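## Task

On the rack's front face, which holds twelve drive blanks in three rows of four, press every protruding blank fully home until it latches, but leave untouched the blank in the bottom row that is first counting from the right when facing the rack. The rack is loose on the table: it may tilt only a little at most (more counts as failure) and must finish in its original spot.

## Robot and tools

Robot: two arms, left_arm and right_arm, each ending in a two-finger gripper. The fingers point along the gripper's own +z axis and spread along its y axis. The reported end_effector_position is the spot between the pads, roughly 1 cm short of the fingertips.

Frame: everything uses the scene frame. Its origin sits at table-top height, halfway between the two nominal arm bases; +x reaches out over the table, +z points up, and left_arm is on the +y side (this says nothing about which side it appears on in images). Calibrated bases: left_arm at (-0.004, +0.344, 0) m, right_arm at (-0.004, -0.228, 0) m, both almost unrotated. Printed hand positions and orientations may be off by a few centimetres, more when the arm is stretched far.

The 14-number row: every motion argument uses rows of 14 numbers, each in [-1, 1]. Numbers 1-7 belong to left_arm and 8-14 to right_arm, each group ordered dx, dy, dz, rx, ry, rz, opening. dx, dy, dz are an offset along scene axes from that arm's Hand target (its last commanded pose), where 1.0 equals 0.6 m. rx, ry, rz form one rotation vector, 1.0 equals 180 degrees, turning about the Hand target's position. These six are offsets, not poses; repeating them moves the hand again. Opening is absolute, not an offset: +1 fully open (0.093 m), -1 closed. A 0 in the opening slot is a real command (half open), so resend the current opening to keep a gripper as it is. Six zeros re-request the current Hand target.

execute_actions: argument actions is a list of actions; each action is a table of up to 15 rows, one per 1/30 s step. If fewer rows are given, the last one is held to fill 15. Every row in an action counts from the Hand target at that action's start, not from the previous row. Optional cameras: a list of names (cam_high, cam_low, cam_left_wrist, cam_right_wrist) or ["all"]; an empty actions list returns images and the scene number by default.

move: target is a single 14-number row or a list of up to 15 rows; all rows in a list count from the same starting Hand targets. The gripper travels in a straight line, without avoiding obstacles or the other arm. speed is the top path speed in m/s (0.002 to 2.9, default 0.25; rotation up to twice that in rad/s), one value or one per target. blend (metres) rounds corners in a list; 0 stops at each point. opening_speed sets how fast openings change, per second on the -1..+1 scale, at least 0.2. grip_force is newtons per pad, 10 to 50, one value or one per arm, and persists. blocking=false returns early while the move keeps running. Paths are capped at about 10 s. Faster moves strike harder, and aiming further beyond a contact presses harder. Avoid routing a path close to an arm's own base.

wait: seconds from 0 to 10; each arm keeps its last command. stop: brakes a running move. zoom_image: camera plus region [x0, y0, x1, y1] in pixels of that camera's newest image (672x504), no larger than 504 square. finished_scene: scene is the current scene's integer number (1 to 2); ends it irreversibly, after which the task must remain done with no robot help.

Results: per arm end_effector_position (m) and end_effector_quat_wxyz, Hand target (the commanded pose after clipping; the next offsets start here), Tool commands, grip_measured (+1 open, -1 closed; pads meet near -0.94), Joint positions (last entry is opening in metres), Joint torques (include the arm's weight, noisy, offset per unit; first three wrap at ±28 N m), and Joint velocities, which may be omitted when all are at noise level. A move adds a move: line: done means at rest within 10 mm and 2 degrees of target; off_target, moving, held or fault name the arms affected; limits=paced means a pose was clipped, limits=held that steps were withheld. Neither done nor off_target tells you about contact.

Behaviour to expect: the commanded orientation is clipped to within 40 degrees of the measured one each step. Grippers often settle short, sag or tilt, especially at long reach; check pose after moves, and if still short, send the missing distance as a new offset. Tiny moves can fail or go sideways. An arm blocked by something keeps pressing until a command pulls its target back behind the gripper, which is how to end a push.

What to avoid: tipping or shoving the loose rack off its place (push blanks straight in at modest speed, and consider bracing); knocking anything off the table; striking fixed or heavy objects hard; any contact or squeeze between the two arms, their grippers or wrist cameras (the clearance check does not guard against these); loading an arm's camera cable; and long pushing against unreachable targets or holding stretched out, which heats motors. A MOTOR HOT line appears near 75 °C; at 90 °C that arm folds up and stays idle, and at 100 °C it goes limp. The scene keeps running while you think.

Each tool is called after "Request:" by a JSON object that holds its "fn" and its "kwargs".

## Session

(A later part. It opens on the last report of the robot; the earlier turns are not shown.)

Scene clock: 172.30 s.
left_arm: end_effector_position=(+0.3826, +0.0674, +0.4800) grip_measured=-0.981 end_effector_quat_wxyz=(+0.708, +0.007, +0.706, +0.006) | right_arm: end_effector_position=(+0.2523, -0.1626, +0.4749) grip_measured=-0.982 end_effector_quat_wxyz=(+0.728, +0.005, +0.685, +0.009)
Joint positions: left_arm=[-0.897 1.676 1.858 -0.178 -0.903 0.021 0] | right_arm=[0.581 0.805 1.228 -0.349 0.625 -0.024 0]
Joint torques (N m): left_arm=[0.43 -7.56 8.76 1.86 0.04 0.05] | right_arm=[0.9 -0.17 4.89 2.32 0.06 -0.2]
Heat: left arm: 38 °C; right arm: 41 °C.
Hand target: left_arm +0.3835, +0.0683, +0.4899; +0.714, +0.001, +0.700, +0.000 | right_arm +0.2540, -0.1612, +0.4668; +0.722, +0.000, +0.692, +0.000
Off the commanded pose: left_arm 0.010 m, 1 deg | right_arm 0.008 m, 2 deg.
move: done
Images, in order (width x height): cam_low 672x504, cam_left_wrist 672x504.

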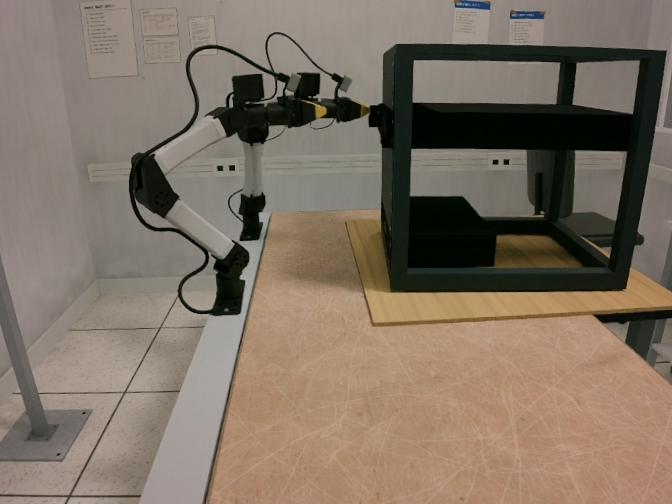

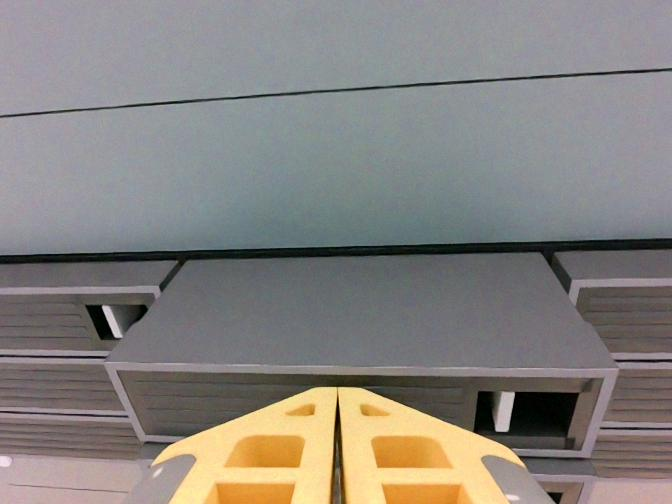

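Request:
{"fn": "move", "kwargs": {"target": [0.075,0,0.006,0,-0.005,0,-1,0,0,0,0,0,0,-1], "speed": 0.05, "cameras": ["cam_left_wrist","cam_low"]}}

Request:
{"fn": "zoom_image", "kwargs": {"camera": "cam_low", "region": [300, 80, 420, 180]}}

Scene clock: 178.30 s.
left_arm: end_effector_position=(+0.4155, +0.0652, +0.4829) grip_measured=-0.981 end_effector_quat_wxyz=(+0.706, +0.013, +0.708, +0.009) | right_arm: end_effector_position=(+0.2523, -0.1626, +0.4749) grip_measured=-0.982 end_effector_quat_wxyz=(+0.728, +0.005, +0.685, +0.009)
Joint positions: left_arm=[-0.829 1.776 1.994 -0.222 -0.829 0.028 0] | right_arm=[0.581 0.805 1.228 -0.349 0.625 -0.024 0]
Joint torques (N m): left_arm=[2.56 -6.74 8.81 2.37 0.23 0.11] | right_arm=[0.87 -0.16 4.89 2.32 0.05 -0.2]
Heat: left arm: 39 °C; right arm: 41 °C.
Hand target: left_arm +0.4286, +0.0684, +0.4935; +0.719, +0.001, +0.695, +0.000 | right_arm +0.2540, -0.1612, +0.4668; +0.722, +0.000, +0.692, +0.000
Off the commanded pose: left_arm 0.017 m, 3 deg | right_arm 0.008 m, 2 deg.
move: off_target (left_arm)
Images, in order (width x height): cam_low 672x504, cam_left_wrist 672x504.

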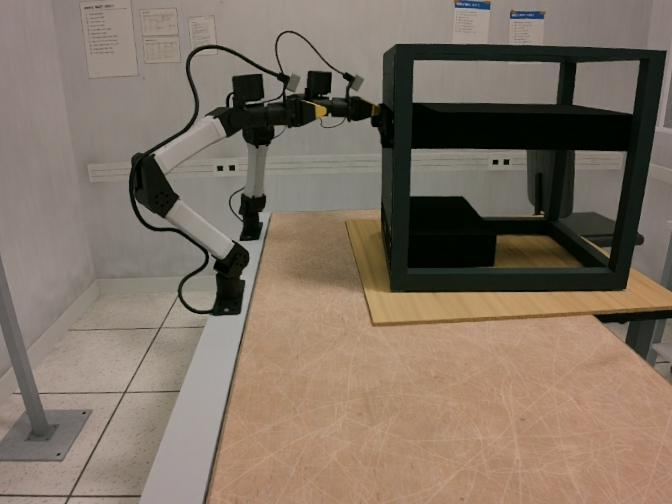

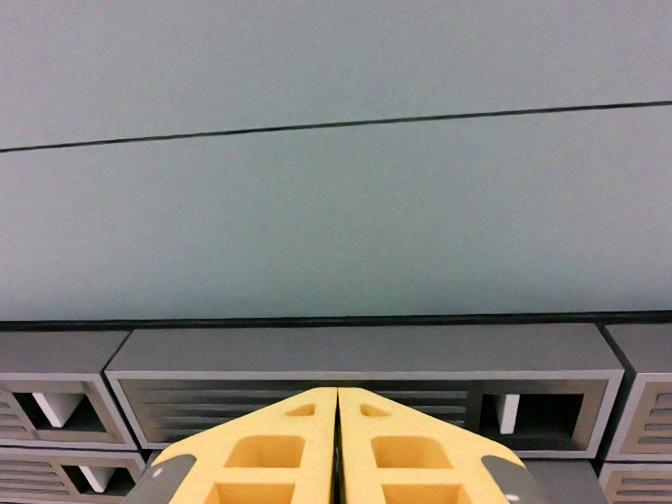

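Scaled by 4.200 from the camera's 672x504 image, which has a finer 960x720 frame.

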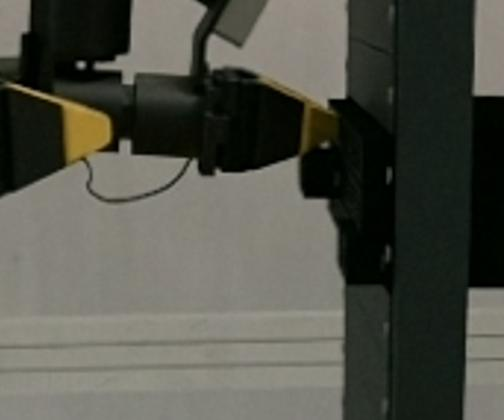

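Request:
{"fn": "move", "kwargs": {"target": [[0.015,0,0,0,0,0,-1,0,0,0,0,0,0,-1],[-0.1,0,-0.02,0,0,0,-1,0,0,0,0,0,0,-1],[-0.06,0,-0.05,0,0,0,-1,0,0,0,0,0,0,-1]], "speed": [0.03,0.15,0.08], "cameras": ["cam_left_wrist","cam_low"]}}

Request:
{"fn": "zoom_image", "kwargs": {"camera": "cam_low", "region": [300, 80, 420, 180]}}

Scene clock: 189.30 s.
left_arm: end_effector_position=(+0.3926, +0.0666, +0.4546) grip_measured=-0.981 end_effector_quat_wxyz=(+0.709, +0.010, +0.705, +0.010) | right_arm: end_effector_position=(+0.2523, -0.1626, +0.4749) grip_measured=-0.982 end_effector_quat_wxyz=(+0.728, +0.005, +0.685, +0.009)
Joint positions: left_arm=[-0.876 1.664 1.732 -0.059 -0.883 0.035 0] | right_arm=[0.581 0.805 1.228 -0.349 0.625 -0.024 0]
Joint torques (N m): left_arm=[0.32 -8.8 6.22 2.24 0.05 0.09] | right_arm=[0.88 -0.18 4.9 2.32 0.05 -0.2]
Heat: left arm: 39 °C; right arm: 41 °C.
Hand target: left_arm +0.3926, +0.0683, +0.4635; +0.719, +0.001, +0.695, +0.000 | right_arm +0.2540, -0.1612, +0.4668; +0.722, +0.000, +0.692, +0.000
Off the commanded pose: left_arm 0.009 m, 2 deg | right_arm 0.008 m, 2 deg.
move: done
Images, in order (width x height): cam_low 672x504, cam_left_wrist 672x504.

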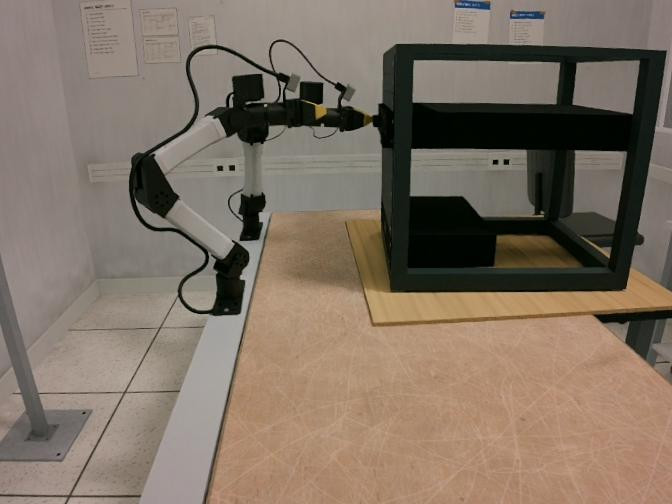

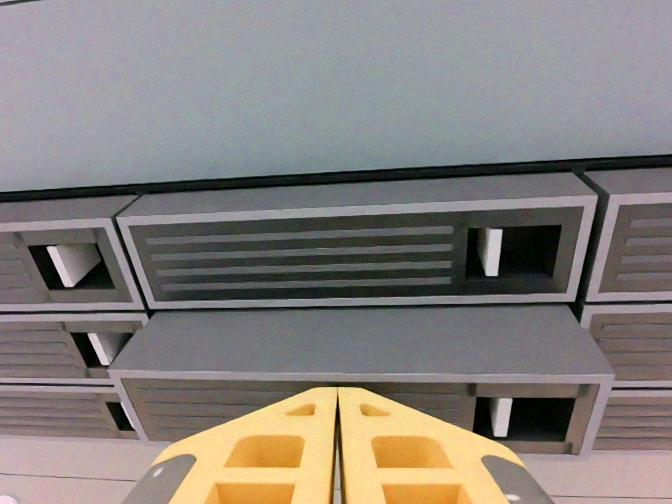

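Scaled by 4.200 from the camera's 672x504 image, which has a finer 960x720 frame.

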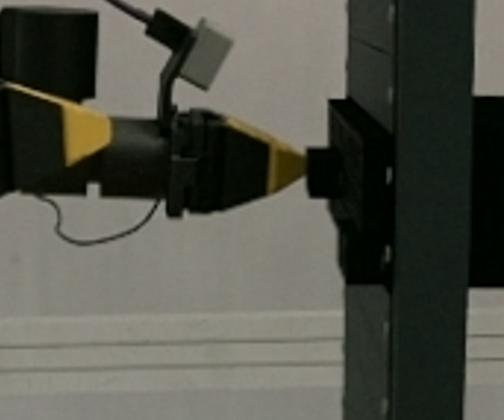

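Request:
{"fn": "move", "kwargs": {"target": [[0.085,0,0.006,0,-0.004,0,-1,0,0,0,0,0,0,-1],[-0.05,0,0.01,0,0,0,-1,0,0,0,0,0,0,-1],[-0.2,0.1,0.01,0,0,0,-1,0,0,0,0,0,0,-1]], "speed": [0.04,0.15,0.2], "cameras": ["cam_left_wrist","cam_low","cam_right_wrist"]}}

Request:
{"fn": "zoom_image", "kwargs": {"camera": "cam_low", "region": [300, 80, 420, 180]}}

Request:
{"fn": "zoom_image", "kwargs": {"camera": "cam_right_wrist", "region": [0, 180, 500, 380]}}

Scene clock: 202.13 s.
left_arm: end_effector_position=(+0.2748, +0.1251, +0.4670) grip_measured=-0.981 end_effector_quat_wxyz=(+0.717, +0.006, +0.697, -0.002) | right_arm: end_effector_position=(+0.2523, -0.1626, +0.4749) grip_measured=-0.982 end_effector_quat_wxyz=(+0.728, +0.005, +0.685, +0.009)
Joint positions: left_arm=[-1.094 1.244 1.385 -0.079 -1.089 0.06 0] | right_arm=[0.581 0.805 1.228 -0.349 0.625 -0.024 0]
Joint torques (N m): left_arm=[-0.36 -4.75 6 1.76 -0.13 0.09] | right_arm=[0.87 -0.16 4.89 2.33 0.05 -0.2]
Heat: left arm: 38 °C; right arm: 41 °C.
Hand target: left_arm +0.2726, +0.1283, +0.4694; +0.719, +0.001, +0.695, +0.000 | right_arm +0.2540, -0.1612, +0.4668; +0.722, +0.000, +0.692, +0.000
Off the commanded pose: left_arm 0.005 m, 1 deg | right_arm 0.008 m, 2 deg.
move: done
Images, in order (width x height): cam_low 672x504, cam_left_wrist 672x504, cam_right_wrist 672x504.

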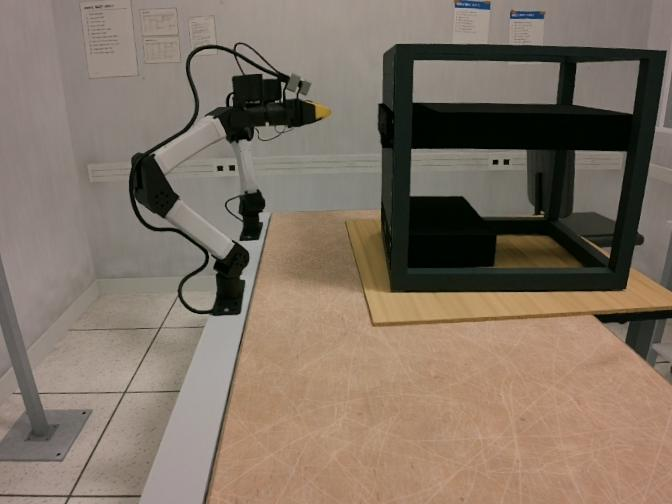

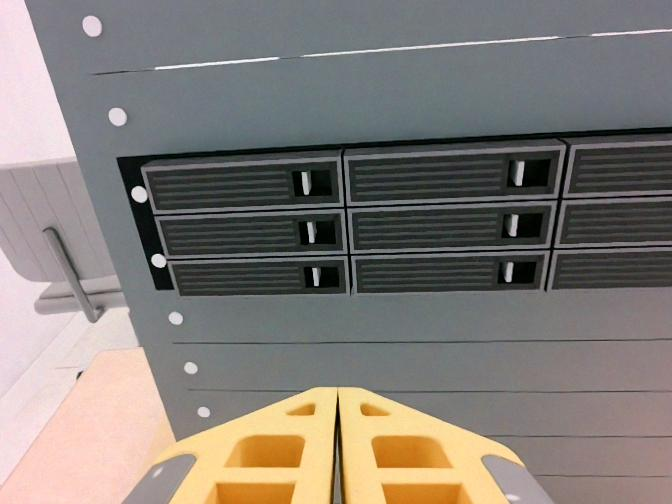

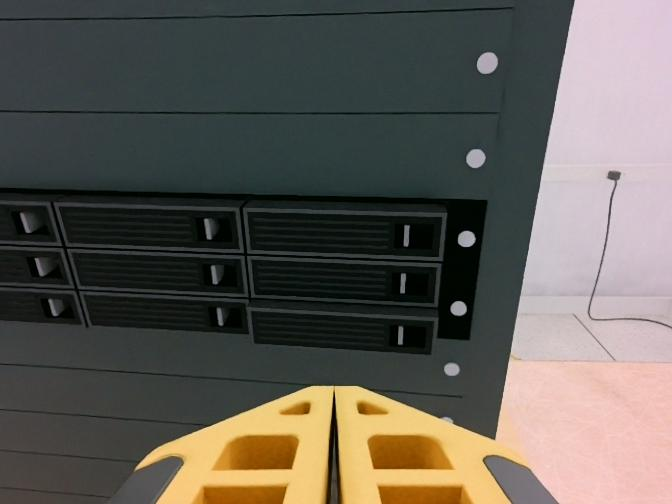

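Scaled by 4.200 from the camera's 672x504 image, which has a finer 960x720 frame.

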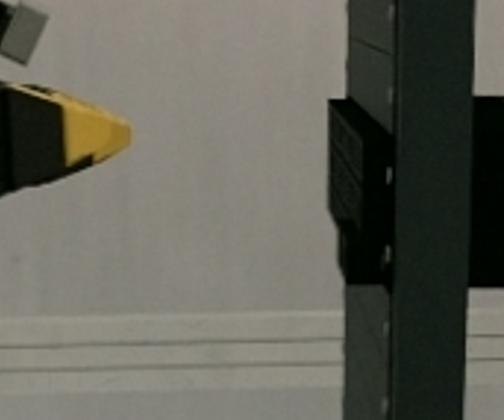

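Scaled by 1.008 from the camera's 672x504 image, which has a finer 960x720 frame.

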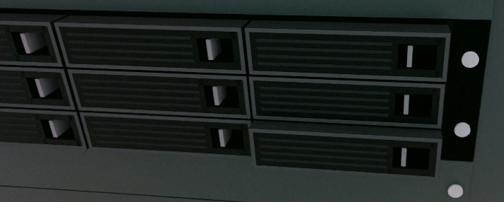

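Request:
{"fn": "move", "kwargs": {"target": [-0.03,0.08,0,0,0,0,-1,0,0,-0.08,0,0.013,0,0]}}

Request:
{"fn": "move", "kwargs": {"target": [0,0,0,0,0,0,-1,0.13,0,0,-0.5,0,0,0], "speed": 0.4, "cameras": ["cam_high","cam_low","cam_right_wrist"]}}

Request:
{"fn": "zoom_image", "kwargs": {"camera": "cam_low", "region": [300, 80, 420, 180]}}

Scene clock: 231.77 s.
left_arm: end_effector_position=(+0.2537, +0.1767, +0.4698) grip_measured=-0.981 end_effector_quat_wxyz=(+0.719, -0.001, +0.695, -0.001) | right_arm: end_effector_position=(+0.2543, -0.1615, +0.4194) grip_measured=-0.002 end_effector_quat_wxyz=(+0.704, -0.011, +0.710, -0.008)
Joint positions: left_arm=[-1.075 1.06 1.293 -0.162 -1.081 0.061 0] | right_arm=[0.581 0.728 1.04 -0.323 0.627 -0.021 0.045]
Joint torques (N m): left_arm=[0.4 -2.19 5.76 1.73 0.08 0.06] | right_arm=[0.94 -0.49 5.49 2.68 0.08 0.13]
Heat: left arm: 36 °C; right arm: 42 °C.
Hand target: left_arm +0.2546, +0.1764, +0.4694; +0.719, +0.001, +0.695, +0.000 | right_arm +0.2541, -0.1612, +0.4187; +0.707, +0.000, +0.707, -0.001
Off the commanded pose: left_arm 0.001 m, 0 deg | right_arm 0.001 m, 2 deg.
move: done

Scene clock: 234.63 s.
left_arm: end_effector_position=(+0.2537, +0.1767, +0.4697) grip_measured=-0.981 end_effector_quat_wxyz=(+0.719, -0.001, +0.695, -0.001) | right_arm: end_effector_position=(+0.3318, -0.1616, +0.3991) grip_measured=-0.002 end_effector_quat_wxyz=(+0.485, -0.509, +0.512, -0.494)
Joint positions: left_arm=[-1.075 1.06 1.293 -0.162 -1.081 0.061 0] | right_arm=[0.339 0.958 1.04 -0.128 0.402 -1.559 0.045]
Joint torques (N m): left_arm=[0.4 -2.21 5.78 1.73 0.08 0.06] | right_arm=[-0.77 -2.1 10.4 2.75 -0.32 -0.18]
Heat: left arm: 37 °C; right arm: 43 °C.
Hand target: left_arm +0.2546, +0.1764, +0.4695; +0.719, +0.001, +0.695, +0.000 | right_arm +0.3320, -0.1612, +0.4187; +0.500, -0.500, +0.499, -0.500
Off the commanded pose: left_arm 0.001 m, 0 deg | right_arm 0.020 m, 3 deg.
move: off_target (right_arm)
Images, in order (width x height): cam_high 672x504, cam_low 672x504, cam_right_wrist 672x504.

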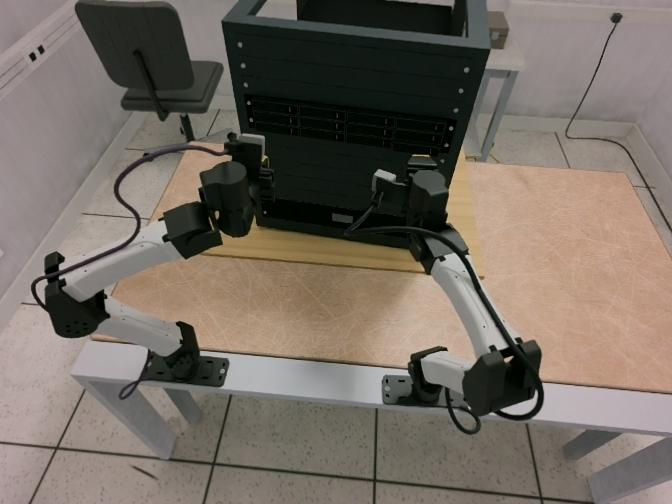

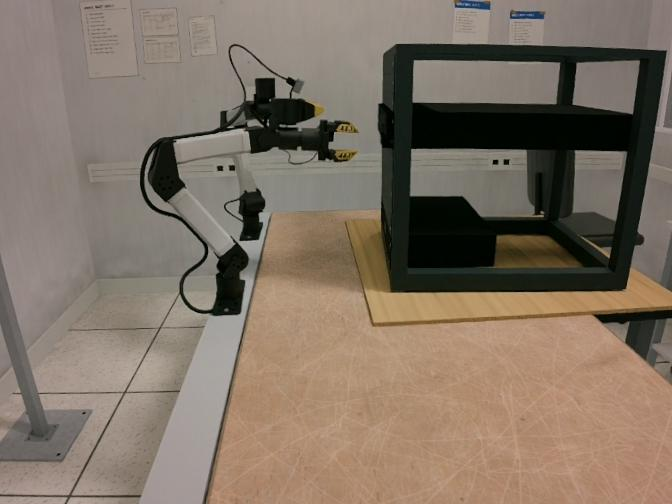

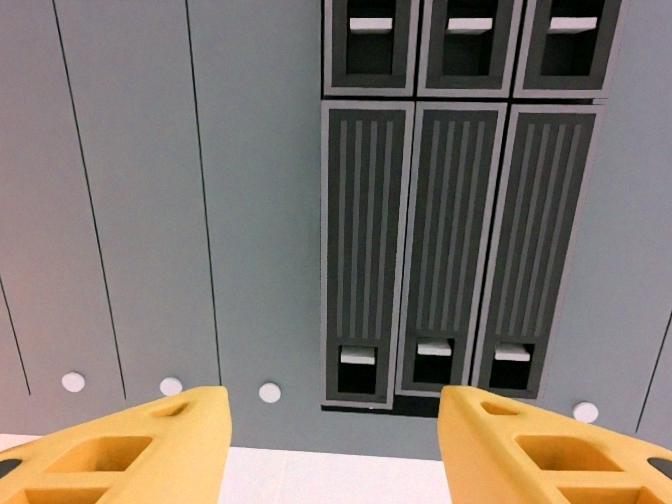

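Scaled by 4.200 from the camera's 672x504 image, which has a finer 960x720 frame.

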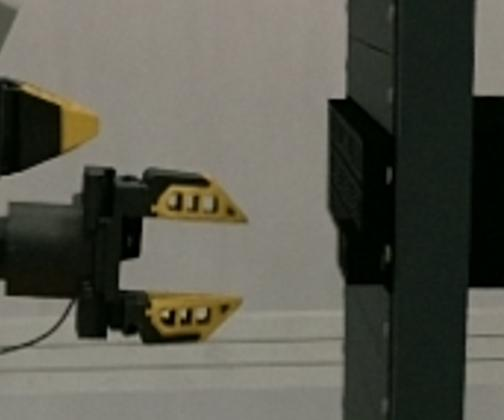

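Request:
{"fn": "move", "kwargs": {"target": [0,0,0,0,0,0,-1,0.07,0,0.009,0,-0.015,0,0], "speed": 0.1, "cameras": ["cam_low","cam_right_wrist"]}}

Request:
{"fn": "zoom_image", "kwargs": {"camera": "cam_low", "region": [300, 80, 420, 180]}}

Scene clock: 247.43 s.
left_arm: end_effector_position=(+0.2537, +0.1767, +0.4697) grip_measured=-0.981 end_effector_quat_wxyz=(+0.719, -0.001, +0.695, -0.001) | right_arm: end_effector_position=(+0.3727, -0.1619, +0.4070) grip_measured=-0.002 end_effector_quat_wxyz=(+0.499, -0.495, +0.501, -0.506)
Joint positions: left_arm=[-1.075 1.06 1.293 -0.162 -1.081 0.061 0] | right_arm=[0.267 1.097 1.082 0.025 0.331 -1.576 0.045]
Joint torques (N m): left_arm=[0.4 -2.19 5.78 1.73 0.08 0.06] | right_arm=[-0.79 -3.28 10.18 2.74 -0.35 -0.18]
Heat: left arm: 37 °C; right arm: 43 °C.
Hand target: left_arm +0.2546, +0.1764, +0.4695; +0.719, +0.001, +0.695, +0.000 | right_arm +0.3741, -0.1612, +0.4241; +0.512, -0.488, +0.487, -0.512
Off the commanded pose: left_arm 0.001 m, 0 deg | right_arm 0.017 m, 2 deg.
move: off_target (right_arm)
Images, in order (width x height): cam_low 672x504, cam_right_wrist 672x504.

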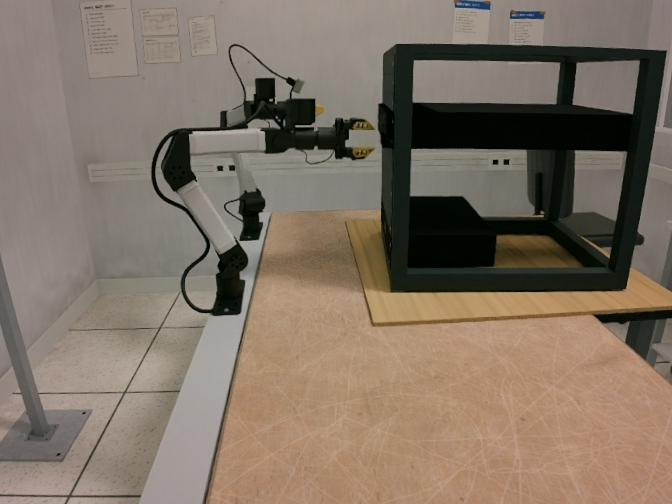

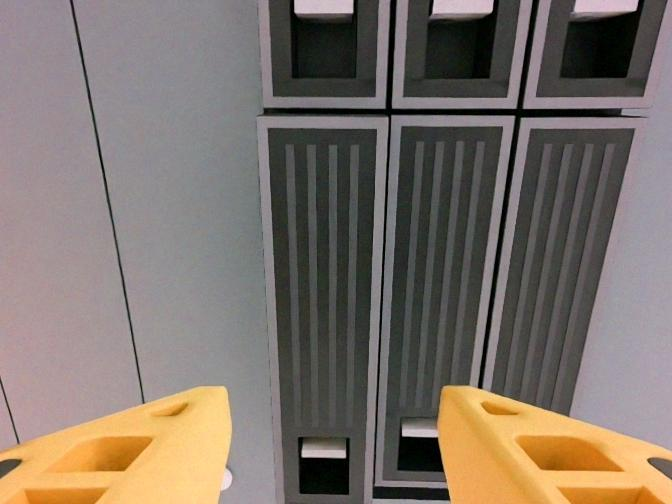

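Scaled by 4.200 from the camera's 672x504 image, which has a finer 960x720 frame.

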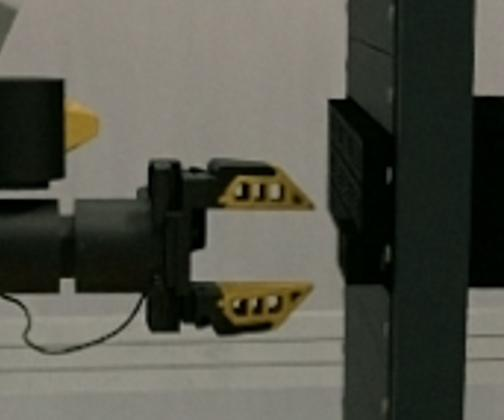

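Request:
{"fn": "move", "kwargs": {"target": [0,0,0,0,0,0,-1,0.038,0,-0.006,0,0,0,0], "speed": 0.05, "cameras": ["cam_low","cam_right_wrist"]}}

Request:
{"fn": "zoom_image", "kwargs": {"camera": "cam_low", "region": [300, 80, 420, 180]}}

Scene clock: 259.60 s.
left_arm: end_effector_position=(+0.2537, +0.1767, +0.4697) grip_measured=-0.981 end_effector_quat_wxyz=(+0.719, -0.001, +0.695, -0.001) | right_arm: end_effector_position=(+0.3951, -0.1618, +0.4032) grip_measured=-0.002 end_effector_quat_wxyz=(+0.498, -0.495, +0.501, -0.506)
Joint positions: left_arm=[-1.075 1.06 1.293 -0.162 -1.081 0.061 0] | right_arm=[0.239 1.176 1.111 0.074 0.303 -1.576 0.045]
Joint torques (N m): left_arm=[0.4 -2.19 5.76 1.73 0.08 0.06] | right_arm=[-0.76 -4.08 10.3 2.78 -0.35 -0.15]
Heat: left arm: 38 °C; right arm: 43 °C.
Hand target: left_arm +0.2546, +0.1764, +0.4695; +0.719, +0.001, +0.695, +0.000 | right_arm +0.3968, -0.1611, +0.4206; +0.512, -0.488, +0.487, -0.512
Off the commanded pose: left_arm 0.001 m, 0 deg | right_arm 0.017 m, 2 deg.
move: off_target (right_arm)
Images, in order (width x height): cam_low 672x504, cam_right_wrist 672x504.

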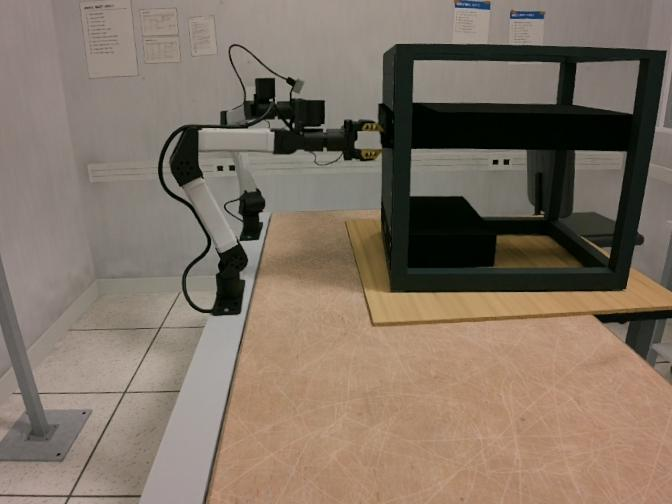

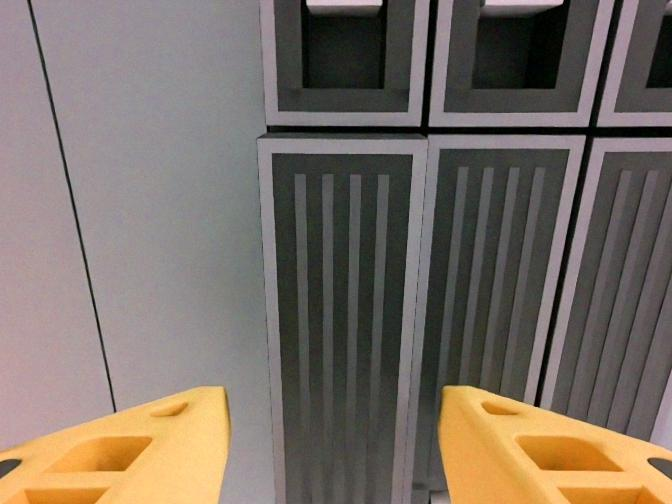

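Scaled by 4.200 from the camera's 672x504 image, which has a finer 960x720 frame.

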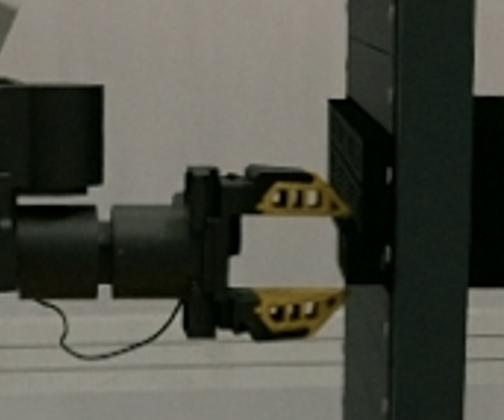

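Request:
{"fn": "move", "kwargs": {"target": [0,0,0,0,0,0,-1,0.013,0,0,0,0,0,0], "speed": 0.03}}

Request:
{"fn": "move", "kwargs": {"target": [0,0,0,0,0,0,-1,0,0,0,0,0,0,-0.75], "opening_speed": 0.5, "cameras": ["cam_low","cam_right_wrist"]}}

Request:
{"fn": "zoom_image", "kwargs": {"camera": "cam_low", "region": [300, 80, 420, 180]}}

Scene clock: 268.63 s.
left_arm: end_effector_position=(+0.2537, +0.1767, +0.4697) grip_measured=-0.981 end_effector_quat_wxyz=(+0.719, -0.001, +0.695, -0.001) | right_arm: end_effector_position=(+0.3989, -0.1618, +0.4042) grip_measured=-0.002 end_effector_quat_wxyz=(+0.499, -0.494, +0.500, -0.507)
Joint positions: left_arm=[-1.075 1.06 1.293 -0.162 -1.081 0.061 0] | right_arm=[0.235 1.19 1.121 0.08 0.299 -1.576 0.045]
Joint torques (N m): left_arm=[0.4 -2.19 5.78 1.73 0.08 0.06] | right_arm=[-1.13 -3.02 10.78 2.82 -0.39 -0.15]
Heat: left arm: 38 °C; right arm: 44 °C.
Hand target: left_arm +0.2546, +0.1764, +0.4695; +0.719, +0.001, +0.695, +0.000 | right_arm +0.4047, -0.1611, +0.4206; +0.512, -0.488, +0.487, -0.512
Off the commanded pose: left_arm 0.001 m, 0 deg | right_arm 0.017 m, 2 deg.
move: off_target (right_arm)

Scene clock: 270.33 s.
left_arm: end_effector_position=(+0.2537, +0.1767, +0.4697) grip_measured=-0.981 end_effector_quat_wxyz=(+0.719, -0.001, +0.695, -0.001) | right_arm: end_effector_position=(+0.3992, -0.1618, +0.4054) grip_measured=-0.518 end_effector_quat_wxyz=(+0.498, -0.495, +0.501, -0.506)
Joint positions: left_arm=[-1.075 1.06 1.293 -0.162 -1.081 0.061 0] | right_arm=[0.234 1.193 1.129 0.073 0.298 -1.576 0.02]
Joint torques (N m): left_arm=[0.4 -2.19 5.78 1.73 0.08 0.06] | right_arm=[-1.1 -3.18 10.21 2.91 -0.39 -0.15]
Heat: left arm: 38 °C; right arm: 44 °C.
Hand target: left_arm +0.2546, +0.1764, +0.4695; +0.719, +0.001, +0.695, +0.000 | right_arm +0.4047, -0.1611, +0.4206; +0.512, -0.488, +0.487, -0.512
Off the commanded pose: left_arm 0.001 m, 0 deg | right_arm 0.016 m, 2 deg.
move: off_target (right_arm)
Images, in order (width x height): cam_low 672x504, cam_right_wrist 672x504.

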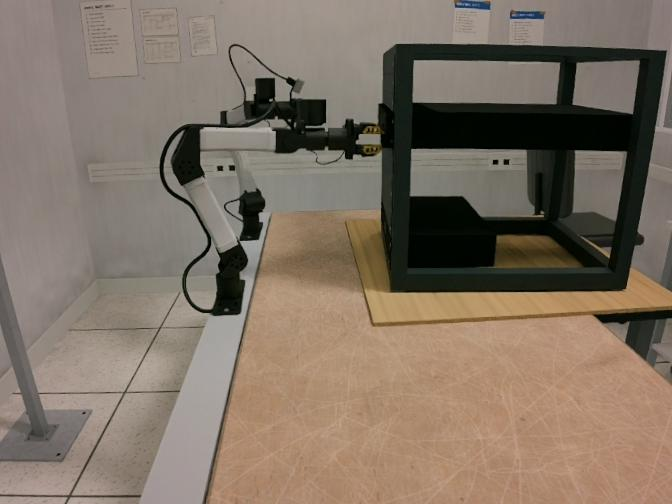

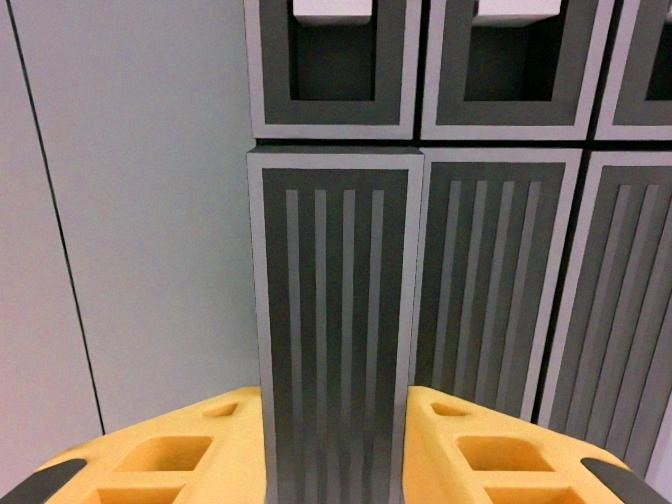

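Scaled by 4.200 from the camera's 672x504 image, which has a finer 960x720 frame.

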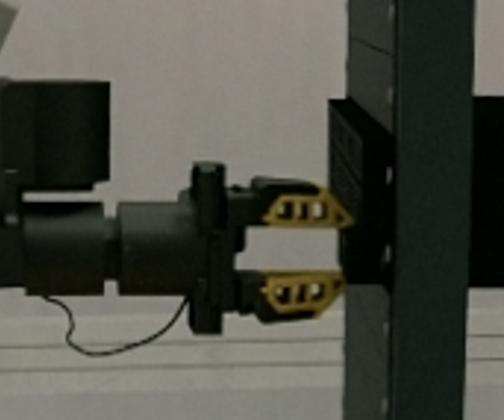

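Request:
{"fn": "move", "kwargs": {"target": [0,0,0,0,0,0,-1,-0.052,0,0,0,0,0,-0.75], "speed": 0.03, "cameras": ["cam_low","cam_right_wrist"]}}

Request:
{"fn": "zoom_image", "kwargs": {"camera": "cam_low", "region": [300, 80, 420, 180]}}

Scene clock: 276.73 s.
left_arm: end_effector_position=(+0.2537, +0.1767, +0.4697) grip_measured=-0.981 end_effector_quat_wxyz=(+0.719, -0.001, +0.695, -0.001) | right_arm: end_effector_position=(+0.3866, -0.1611, +0.4059) grip_measured=-0.531 end_effector_quat_wxyz=(+0.499, -0.499, +0.499, -0.503)
Joint positions: left_arm=[-1.075 1.06 1.293 -0.162 -1.081 0.061 0] | right_arm=[0.245 1.147 1.109 0.042 0.298 -1.576 0.02]
Joint torques (N m): left_arm=[0.4 -2.19 5.78 1.72 0.08 0.06] | right_arm=[1.25 -8.35 6.86 2.72 0 -0.15]
Heat: left arm: 38 °C; right arm: 44 °C.
Hand target: left_arm +0.2546, +0.1764, +0.4695; +0.719, +0.001, +0.695, +0.000 | right_arm +0.3734, -0.1612, +0.4205; +0.512, -0.488, +0.487, -0.512
Off the commanded pose: left_arm 0.001 m, 0 deg | right_arm 0.020 m, 3 deg.
move: off_target (right_arm)
Images, in order (width x height): cam_low 672x504, cam_right_wrist 672x504.

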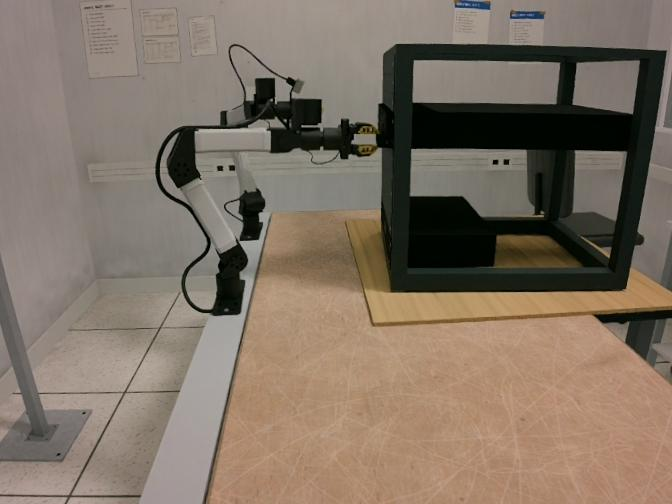

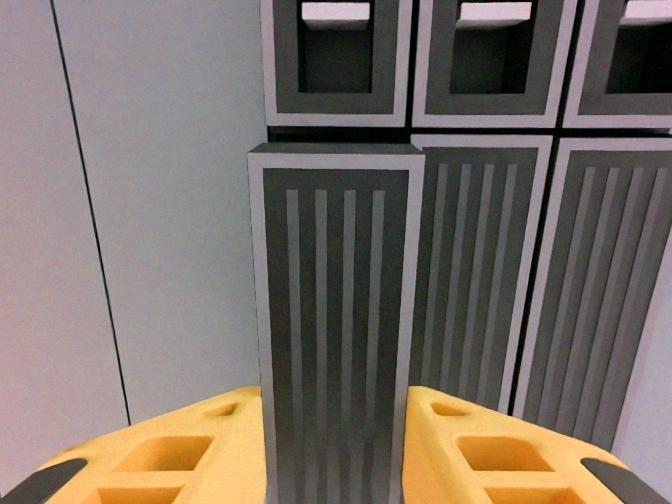

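Scaled by 4.200 from the camera's 672x504 image, which has a finer 960x720 frame.

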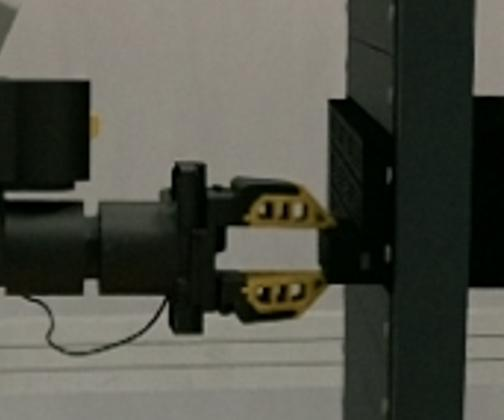

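Request:
{"fn": "move", "kwargs": {"target": [0,0,0,0,0,0,-1,-0.025,0,0,0,0,0,-0.75], "speed": 0.03, "cameras": ["cam_low"]}}

Request:
{"fn": "zoom_image", "kwargs": {"camera": "cam_low", "region": [300, 80, 420, 180]}}

Scene clock: 282.27 s.
left_arm: end_effector_position=(+0.2537, +0.1767, +0.4697) grip_measured=-0.981 end_effector_quat_wxyz=(+0.719, -0.001, +0.695, -0.001) | right_arm: end_effector_position=(+0.3721, -0.1599, +0.4060) grip_measured=-0.531 end_effector_quat_wxyz=(+0.501, -0.501, +0.498, -0.501)
Joint positions: left_arm=[-1.075 1.06 1.293 -0.162 -1.081 0.061 0] | right_arm=[0.266 1.095 1.083 0.015 0.313 -1.576 0.02]
Joint torques (N m): left_arm=[0.4 -2.19 5.78 1.73 0.08 0.06] | right_arm=[1.47 -8.02 6.84 2.7 0.1 -0.16]
Heat: left arm: 38 °C; right arm: 45 °C.
Hand target: left_arm +0.2546, +0.1764, +0.4695; +0.719, +0.001, +0.695, +0.000 | right_arm +0.3585, -0.1612, +0.4207; +0.512, -0.488, +0.487, -0.512
Off the commanded pose: left_arm 0.001 m, 0 deg | right_arm 0.020 m, 3 deg.
move: off_target (right_arm)
Images, in order (width x height): cam_low 672x504.

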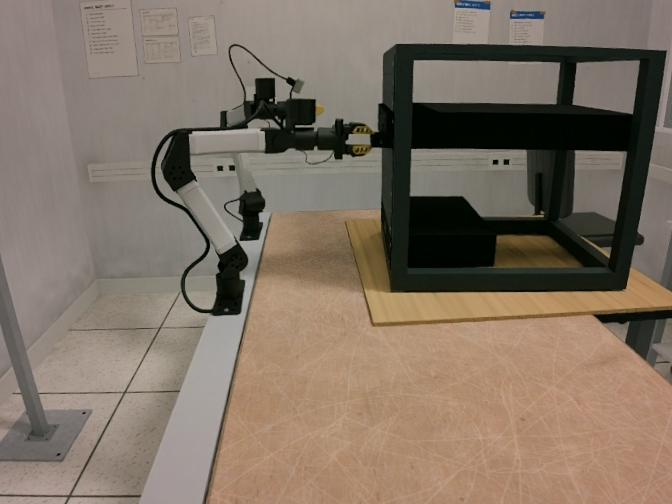

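Scaled by 4.200 from the camera's 672x504 image, which has a finer 960x720 frame.

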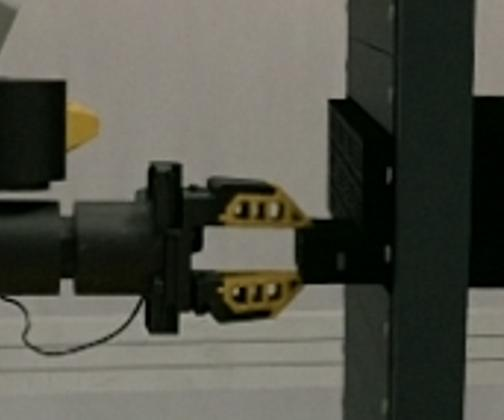

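Request:
{"fn": "move", "kwargs": {"target": [0,0,0,0,0,0,-1,0.018,0,0,0,0,0,-0.75], "speed": 0.02}}

Request:
{"fn": "move", "kwargs": {"target": [0,0,0,0,0,0,-1,0,0,0,0,0,0,0], "opening_speed": 0.5, "cameras": ["cam_low","cam_right_wrist"]}}

Request:
{"fn": "zoom_image", "kwargs": {"camera": "cam_low", "region": [300, 80, 420, 180]}}

Scene clock: 291.33 s.
left_arm: end_effector_position=(+0.2537, +0.1767, +0.4697) grip_measured=-0.981 end_effector_quat_wxyz=(+0.719, -0.001, +0.695, -0.001) | right_arm: end_effector_position=(+0.3722, -0.1598, +0.4059) grip_measured=-0.531 end_effector_quat_wxyz=(+0.500, -0.501, +0.498, -0.501)
Joint positions: left_arm=[-1.075 1.06 1.293 -0.162 -1.081 0.061 0] | right_arm=[0.266 1.095 1.083 0.015 0.313 -1.576 0.02]
Joint torques (N m): left_arm=[0.4 -2.19 5.78 1.73 0.08 0.06] | right_arm=[0.03 -4.79 8.27 2.94 -0.09 -0.16]
Heat: left arm: 39 °C; right arm: 47 °C.
Hand target: left_arm +0.2546, +0.1764, +0.4695; +0.719, +0.001, +0.695, +0.000 | right_arm +0.3693, -0.1612, +0.4207; +0.512, -0.488, +0.487, -0.512
Off the commanded pose: left_arm 0.001 m, 0 deg | right_arm 0.015 m, 3 deg.
move: off_target (right_arm)

Scene clock: 293.03 s.
left_arm: end_effector_position=(+0.2537, +0.1767, +0.4697) grip_measured=-0.981 end_effector_quat_wxyz=(+0.719, -0.001, +0.695, -0.001) | right_arm: end_effector_position=(+0.3722, -0.1599, +0.4092) grip_measured=-0.002 end_effector_quat_wxyz=(+0.505, -0.496, +0.495, -0.503)
Joint positions: left_arm=[-1.075 1.06 1.293 -0.162 -1.081 0.061 0] | right_arm=[0.266 1.095 1.083 0.029 0.313 -1.576 0.045]
Joint torques (N m): left_arm=[0.4 -2.19 5.78 1.73 0.08 0.06] | right_arm=[0.02 -4.68 8.28 2.76 -0.07 -0.17]
Heat: left arm: 39 °C; right arm: 47 °C.
Hand target: left_arm +0.2546, +0.1764, +0.4695; +0.719, +0.001, +0.695, +0.000 | right_arm +0.3693, -0.1612, +0.4206; +0.512, -0.488, +0.487, -0.512
Off the commanded pose: left_arm 0.001 m, 0 deg | right_arm 0.012 m, 2 deg.
move: off_target (right_arm)
Images, in order (width x height): cam_low 672x504, cam_right_wrist 672x504.

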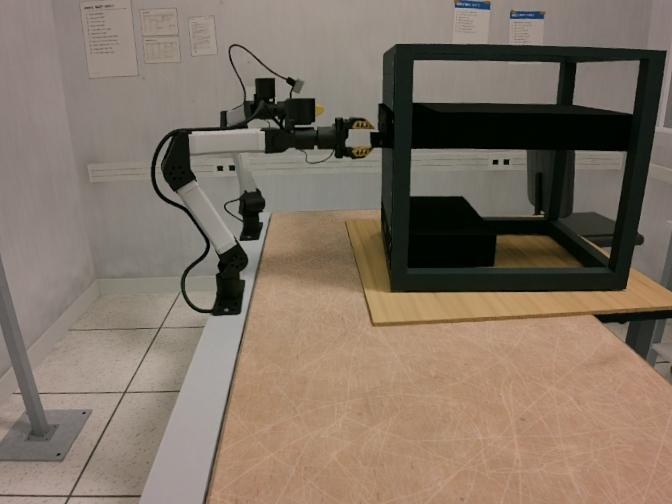

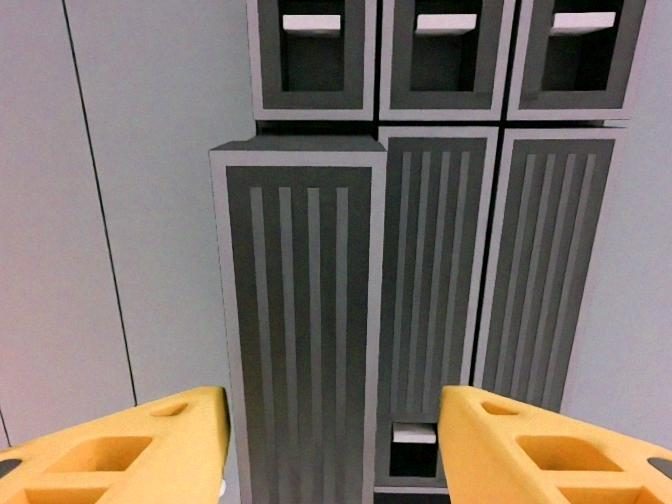

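Scaled by 4.200 from the camera's 672x504 image, which has a finer 960x720 frame.

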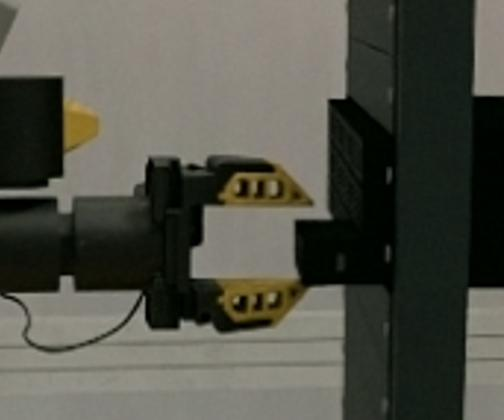

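Request:
{"fn": "move", "kwargs": {"target": [[0,0,0,0,0,0,-1,0,0,-0.008,0,0,0,0],[0,0,0,0,0,0,-1,-0.15,0,-0.006,0,0,0,0]], "speed": 0.08, "cameras": ["all"]}}

Request:
{"fn": "zoom_image", "kwargs": {"camera": "cam_low", "region": [300, 80, 420, 180]}}

Scene clock: 304.37 s.
left_arm: end_effector_position=(+0.2537, +0.1767, +0.4697) grip_measured=-0.981 end_effector_quat_wxyz=(+0.719, -0.001, +0.695, -0.001) | right_arm: end_effector_position=(+0.2781, -0.1623, +0.4272) grip_measured=-0.002 end_effector_quat_wxyz=(+0.526, -0.477, +0.486, -0.510)
Joint positions: left_arm=[-1.075 1.06 1.293 -0.162 -1.081 0.061 0] | right_arm=[0.466 0.774 0.989 -0.131 0.509 -1.587 0.045]
Joint torques (N m): left_arm=[0.4 -2.18 5.78 1.73 0.08 0.06] | right_arm=[0.85 -0.95 5.5 2.35 0.06 -0.18]
Heat: left arm: 39 °C; right arm: 46 °C.
Hand target: left_arm +0.2546, +0.1764, +0.4695; +0.719, +0.001, +0.695, +0.000 | right_arm +0.2792, -0.1612, +0.4170; +0.512, -0.488, +0.487, -0.512
Off the commanded pose: left_arm 0.001 m, 0 deg | right_arm 0.010 m, 2 deg.
move: done

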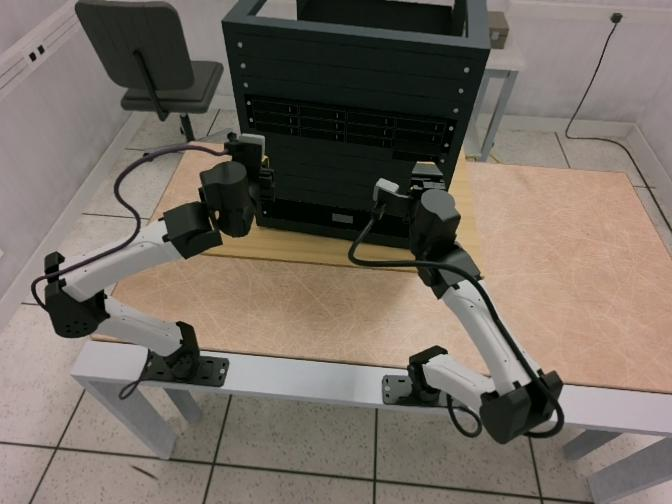

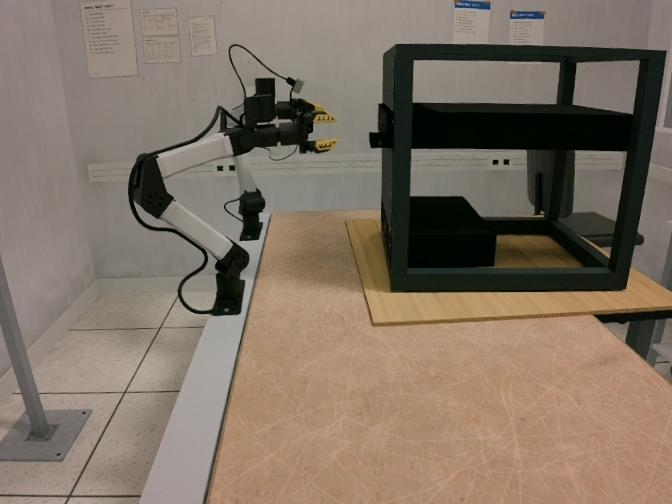

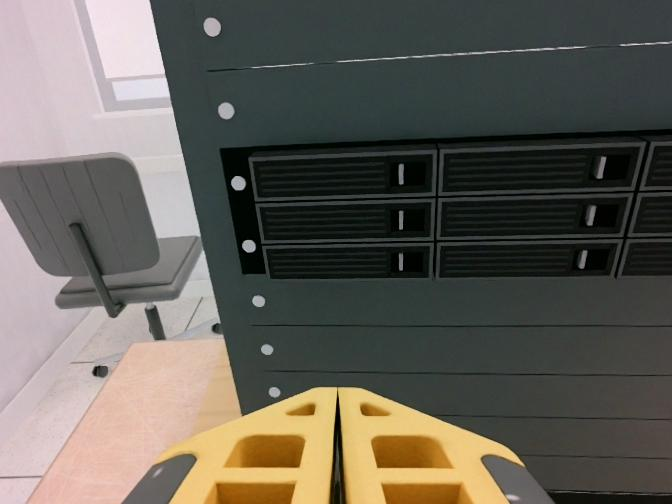

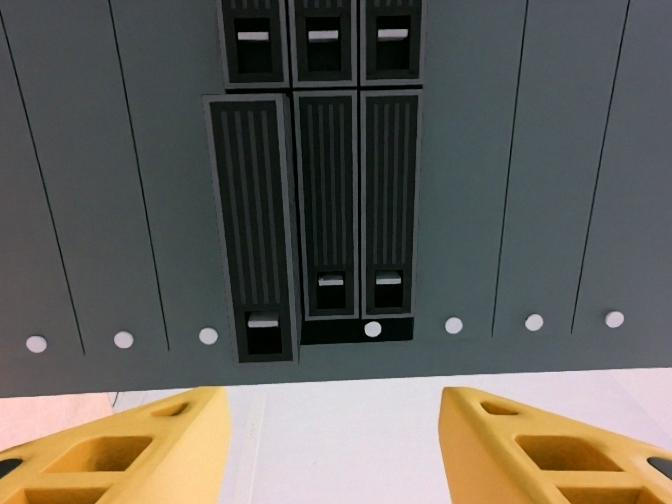

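Scaled by 4.200 from the camera's 672x504 image, which has a finer 960x720 frame.

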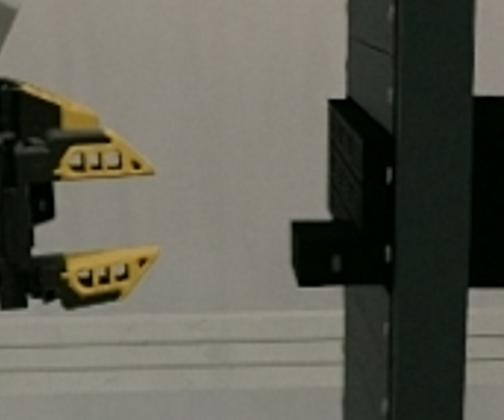

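Request:
{"fn": "finished_scene", "kwargs": {"scene": 2}}

The scene is finished: the task was done.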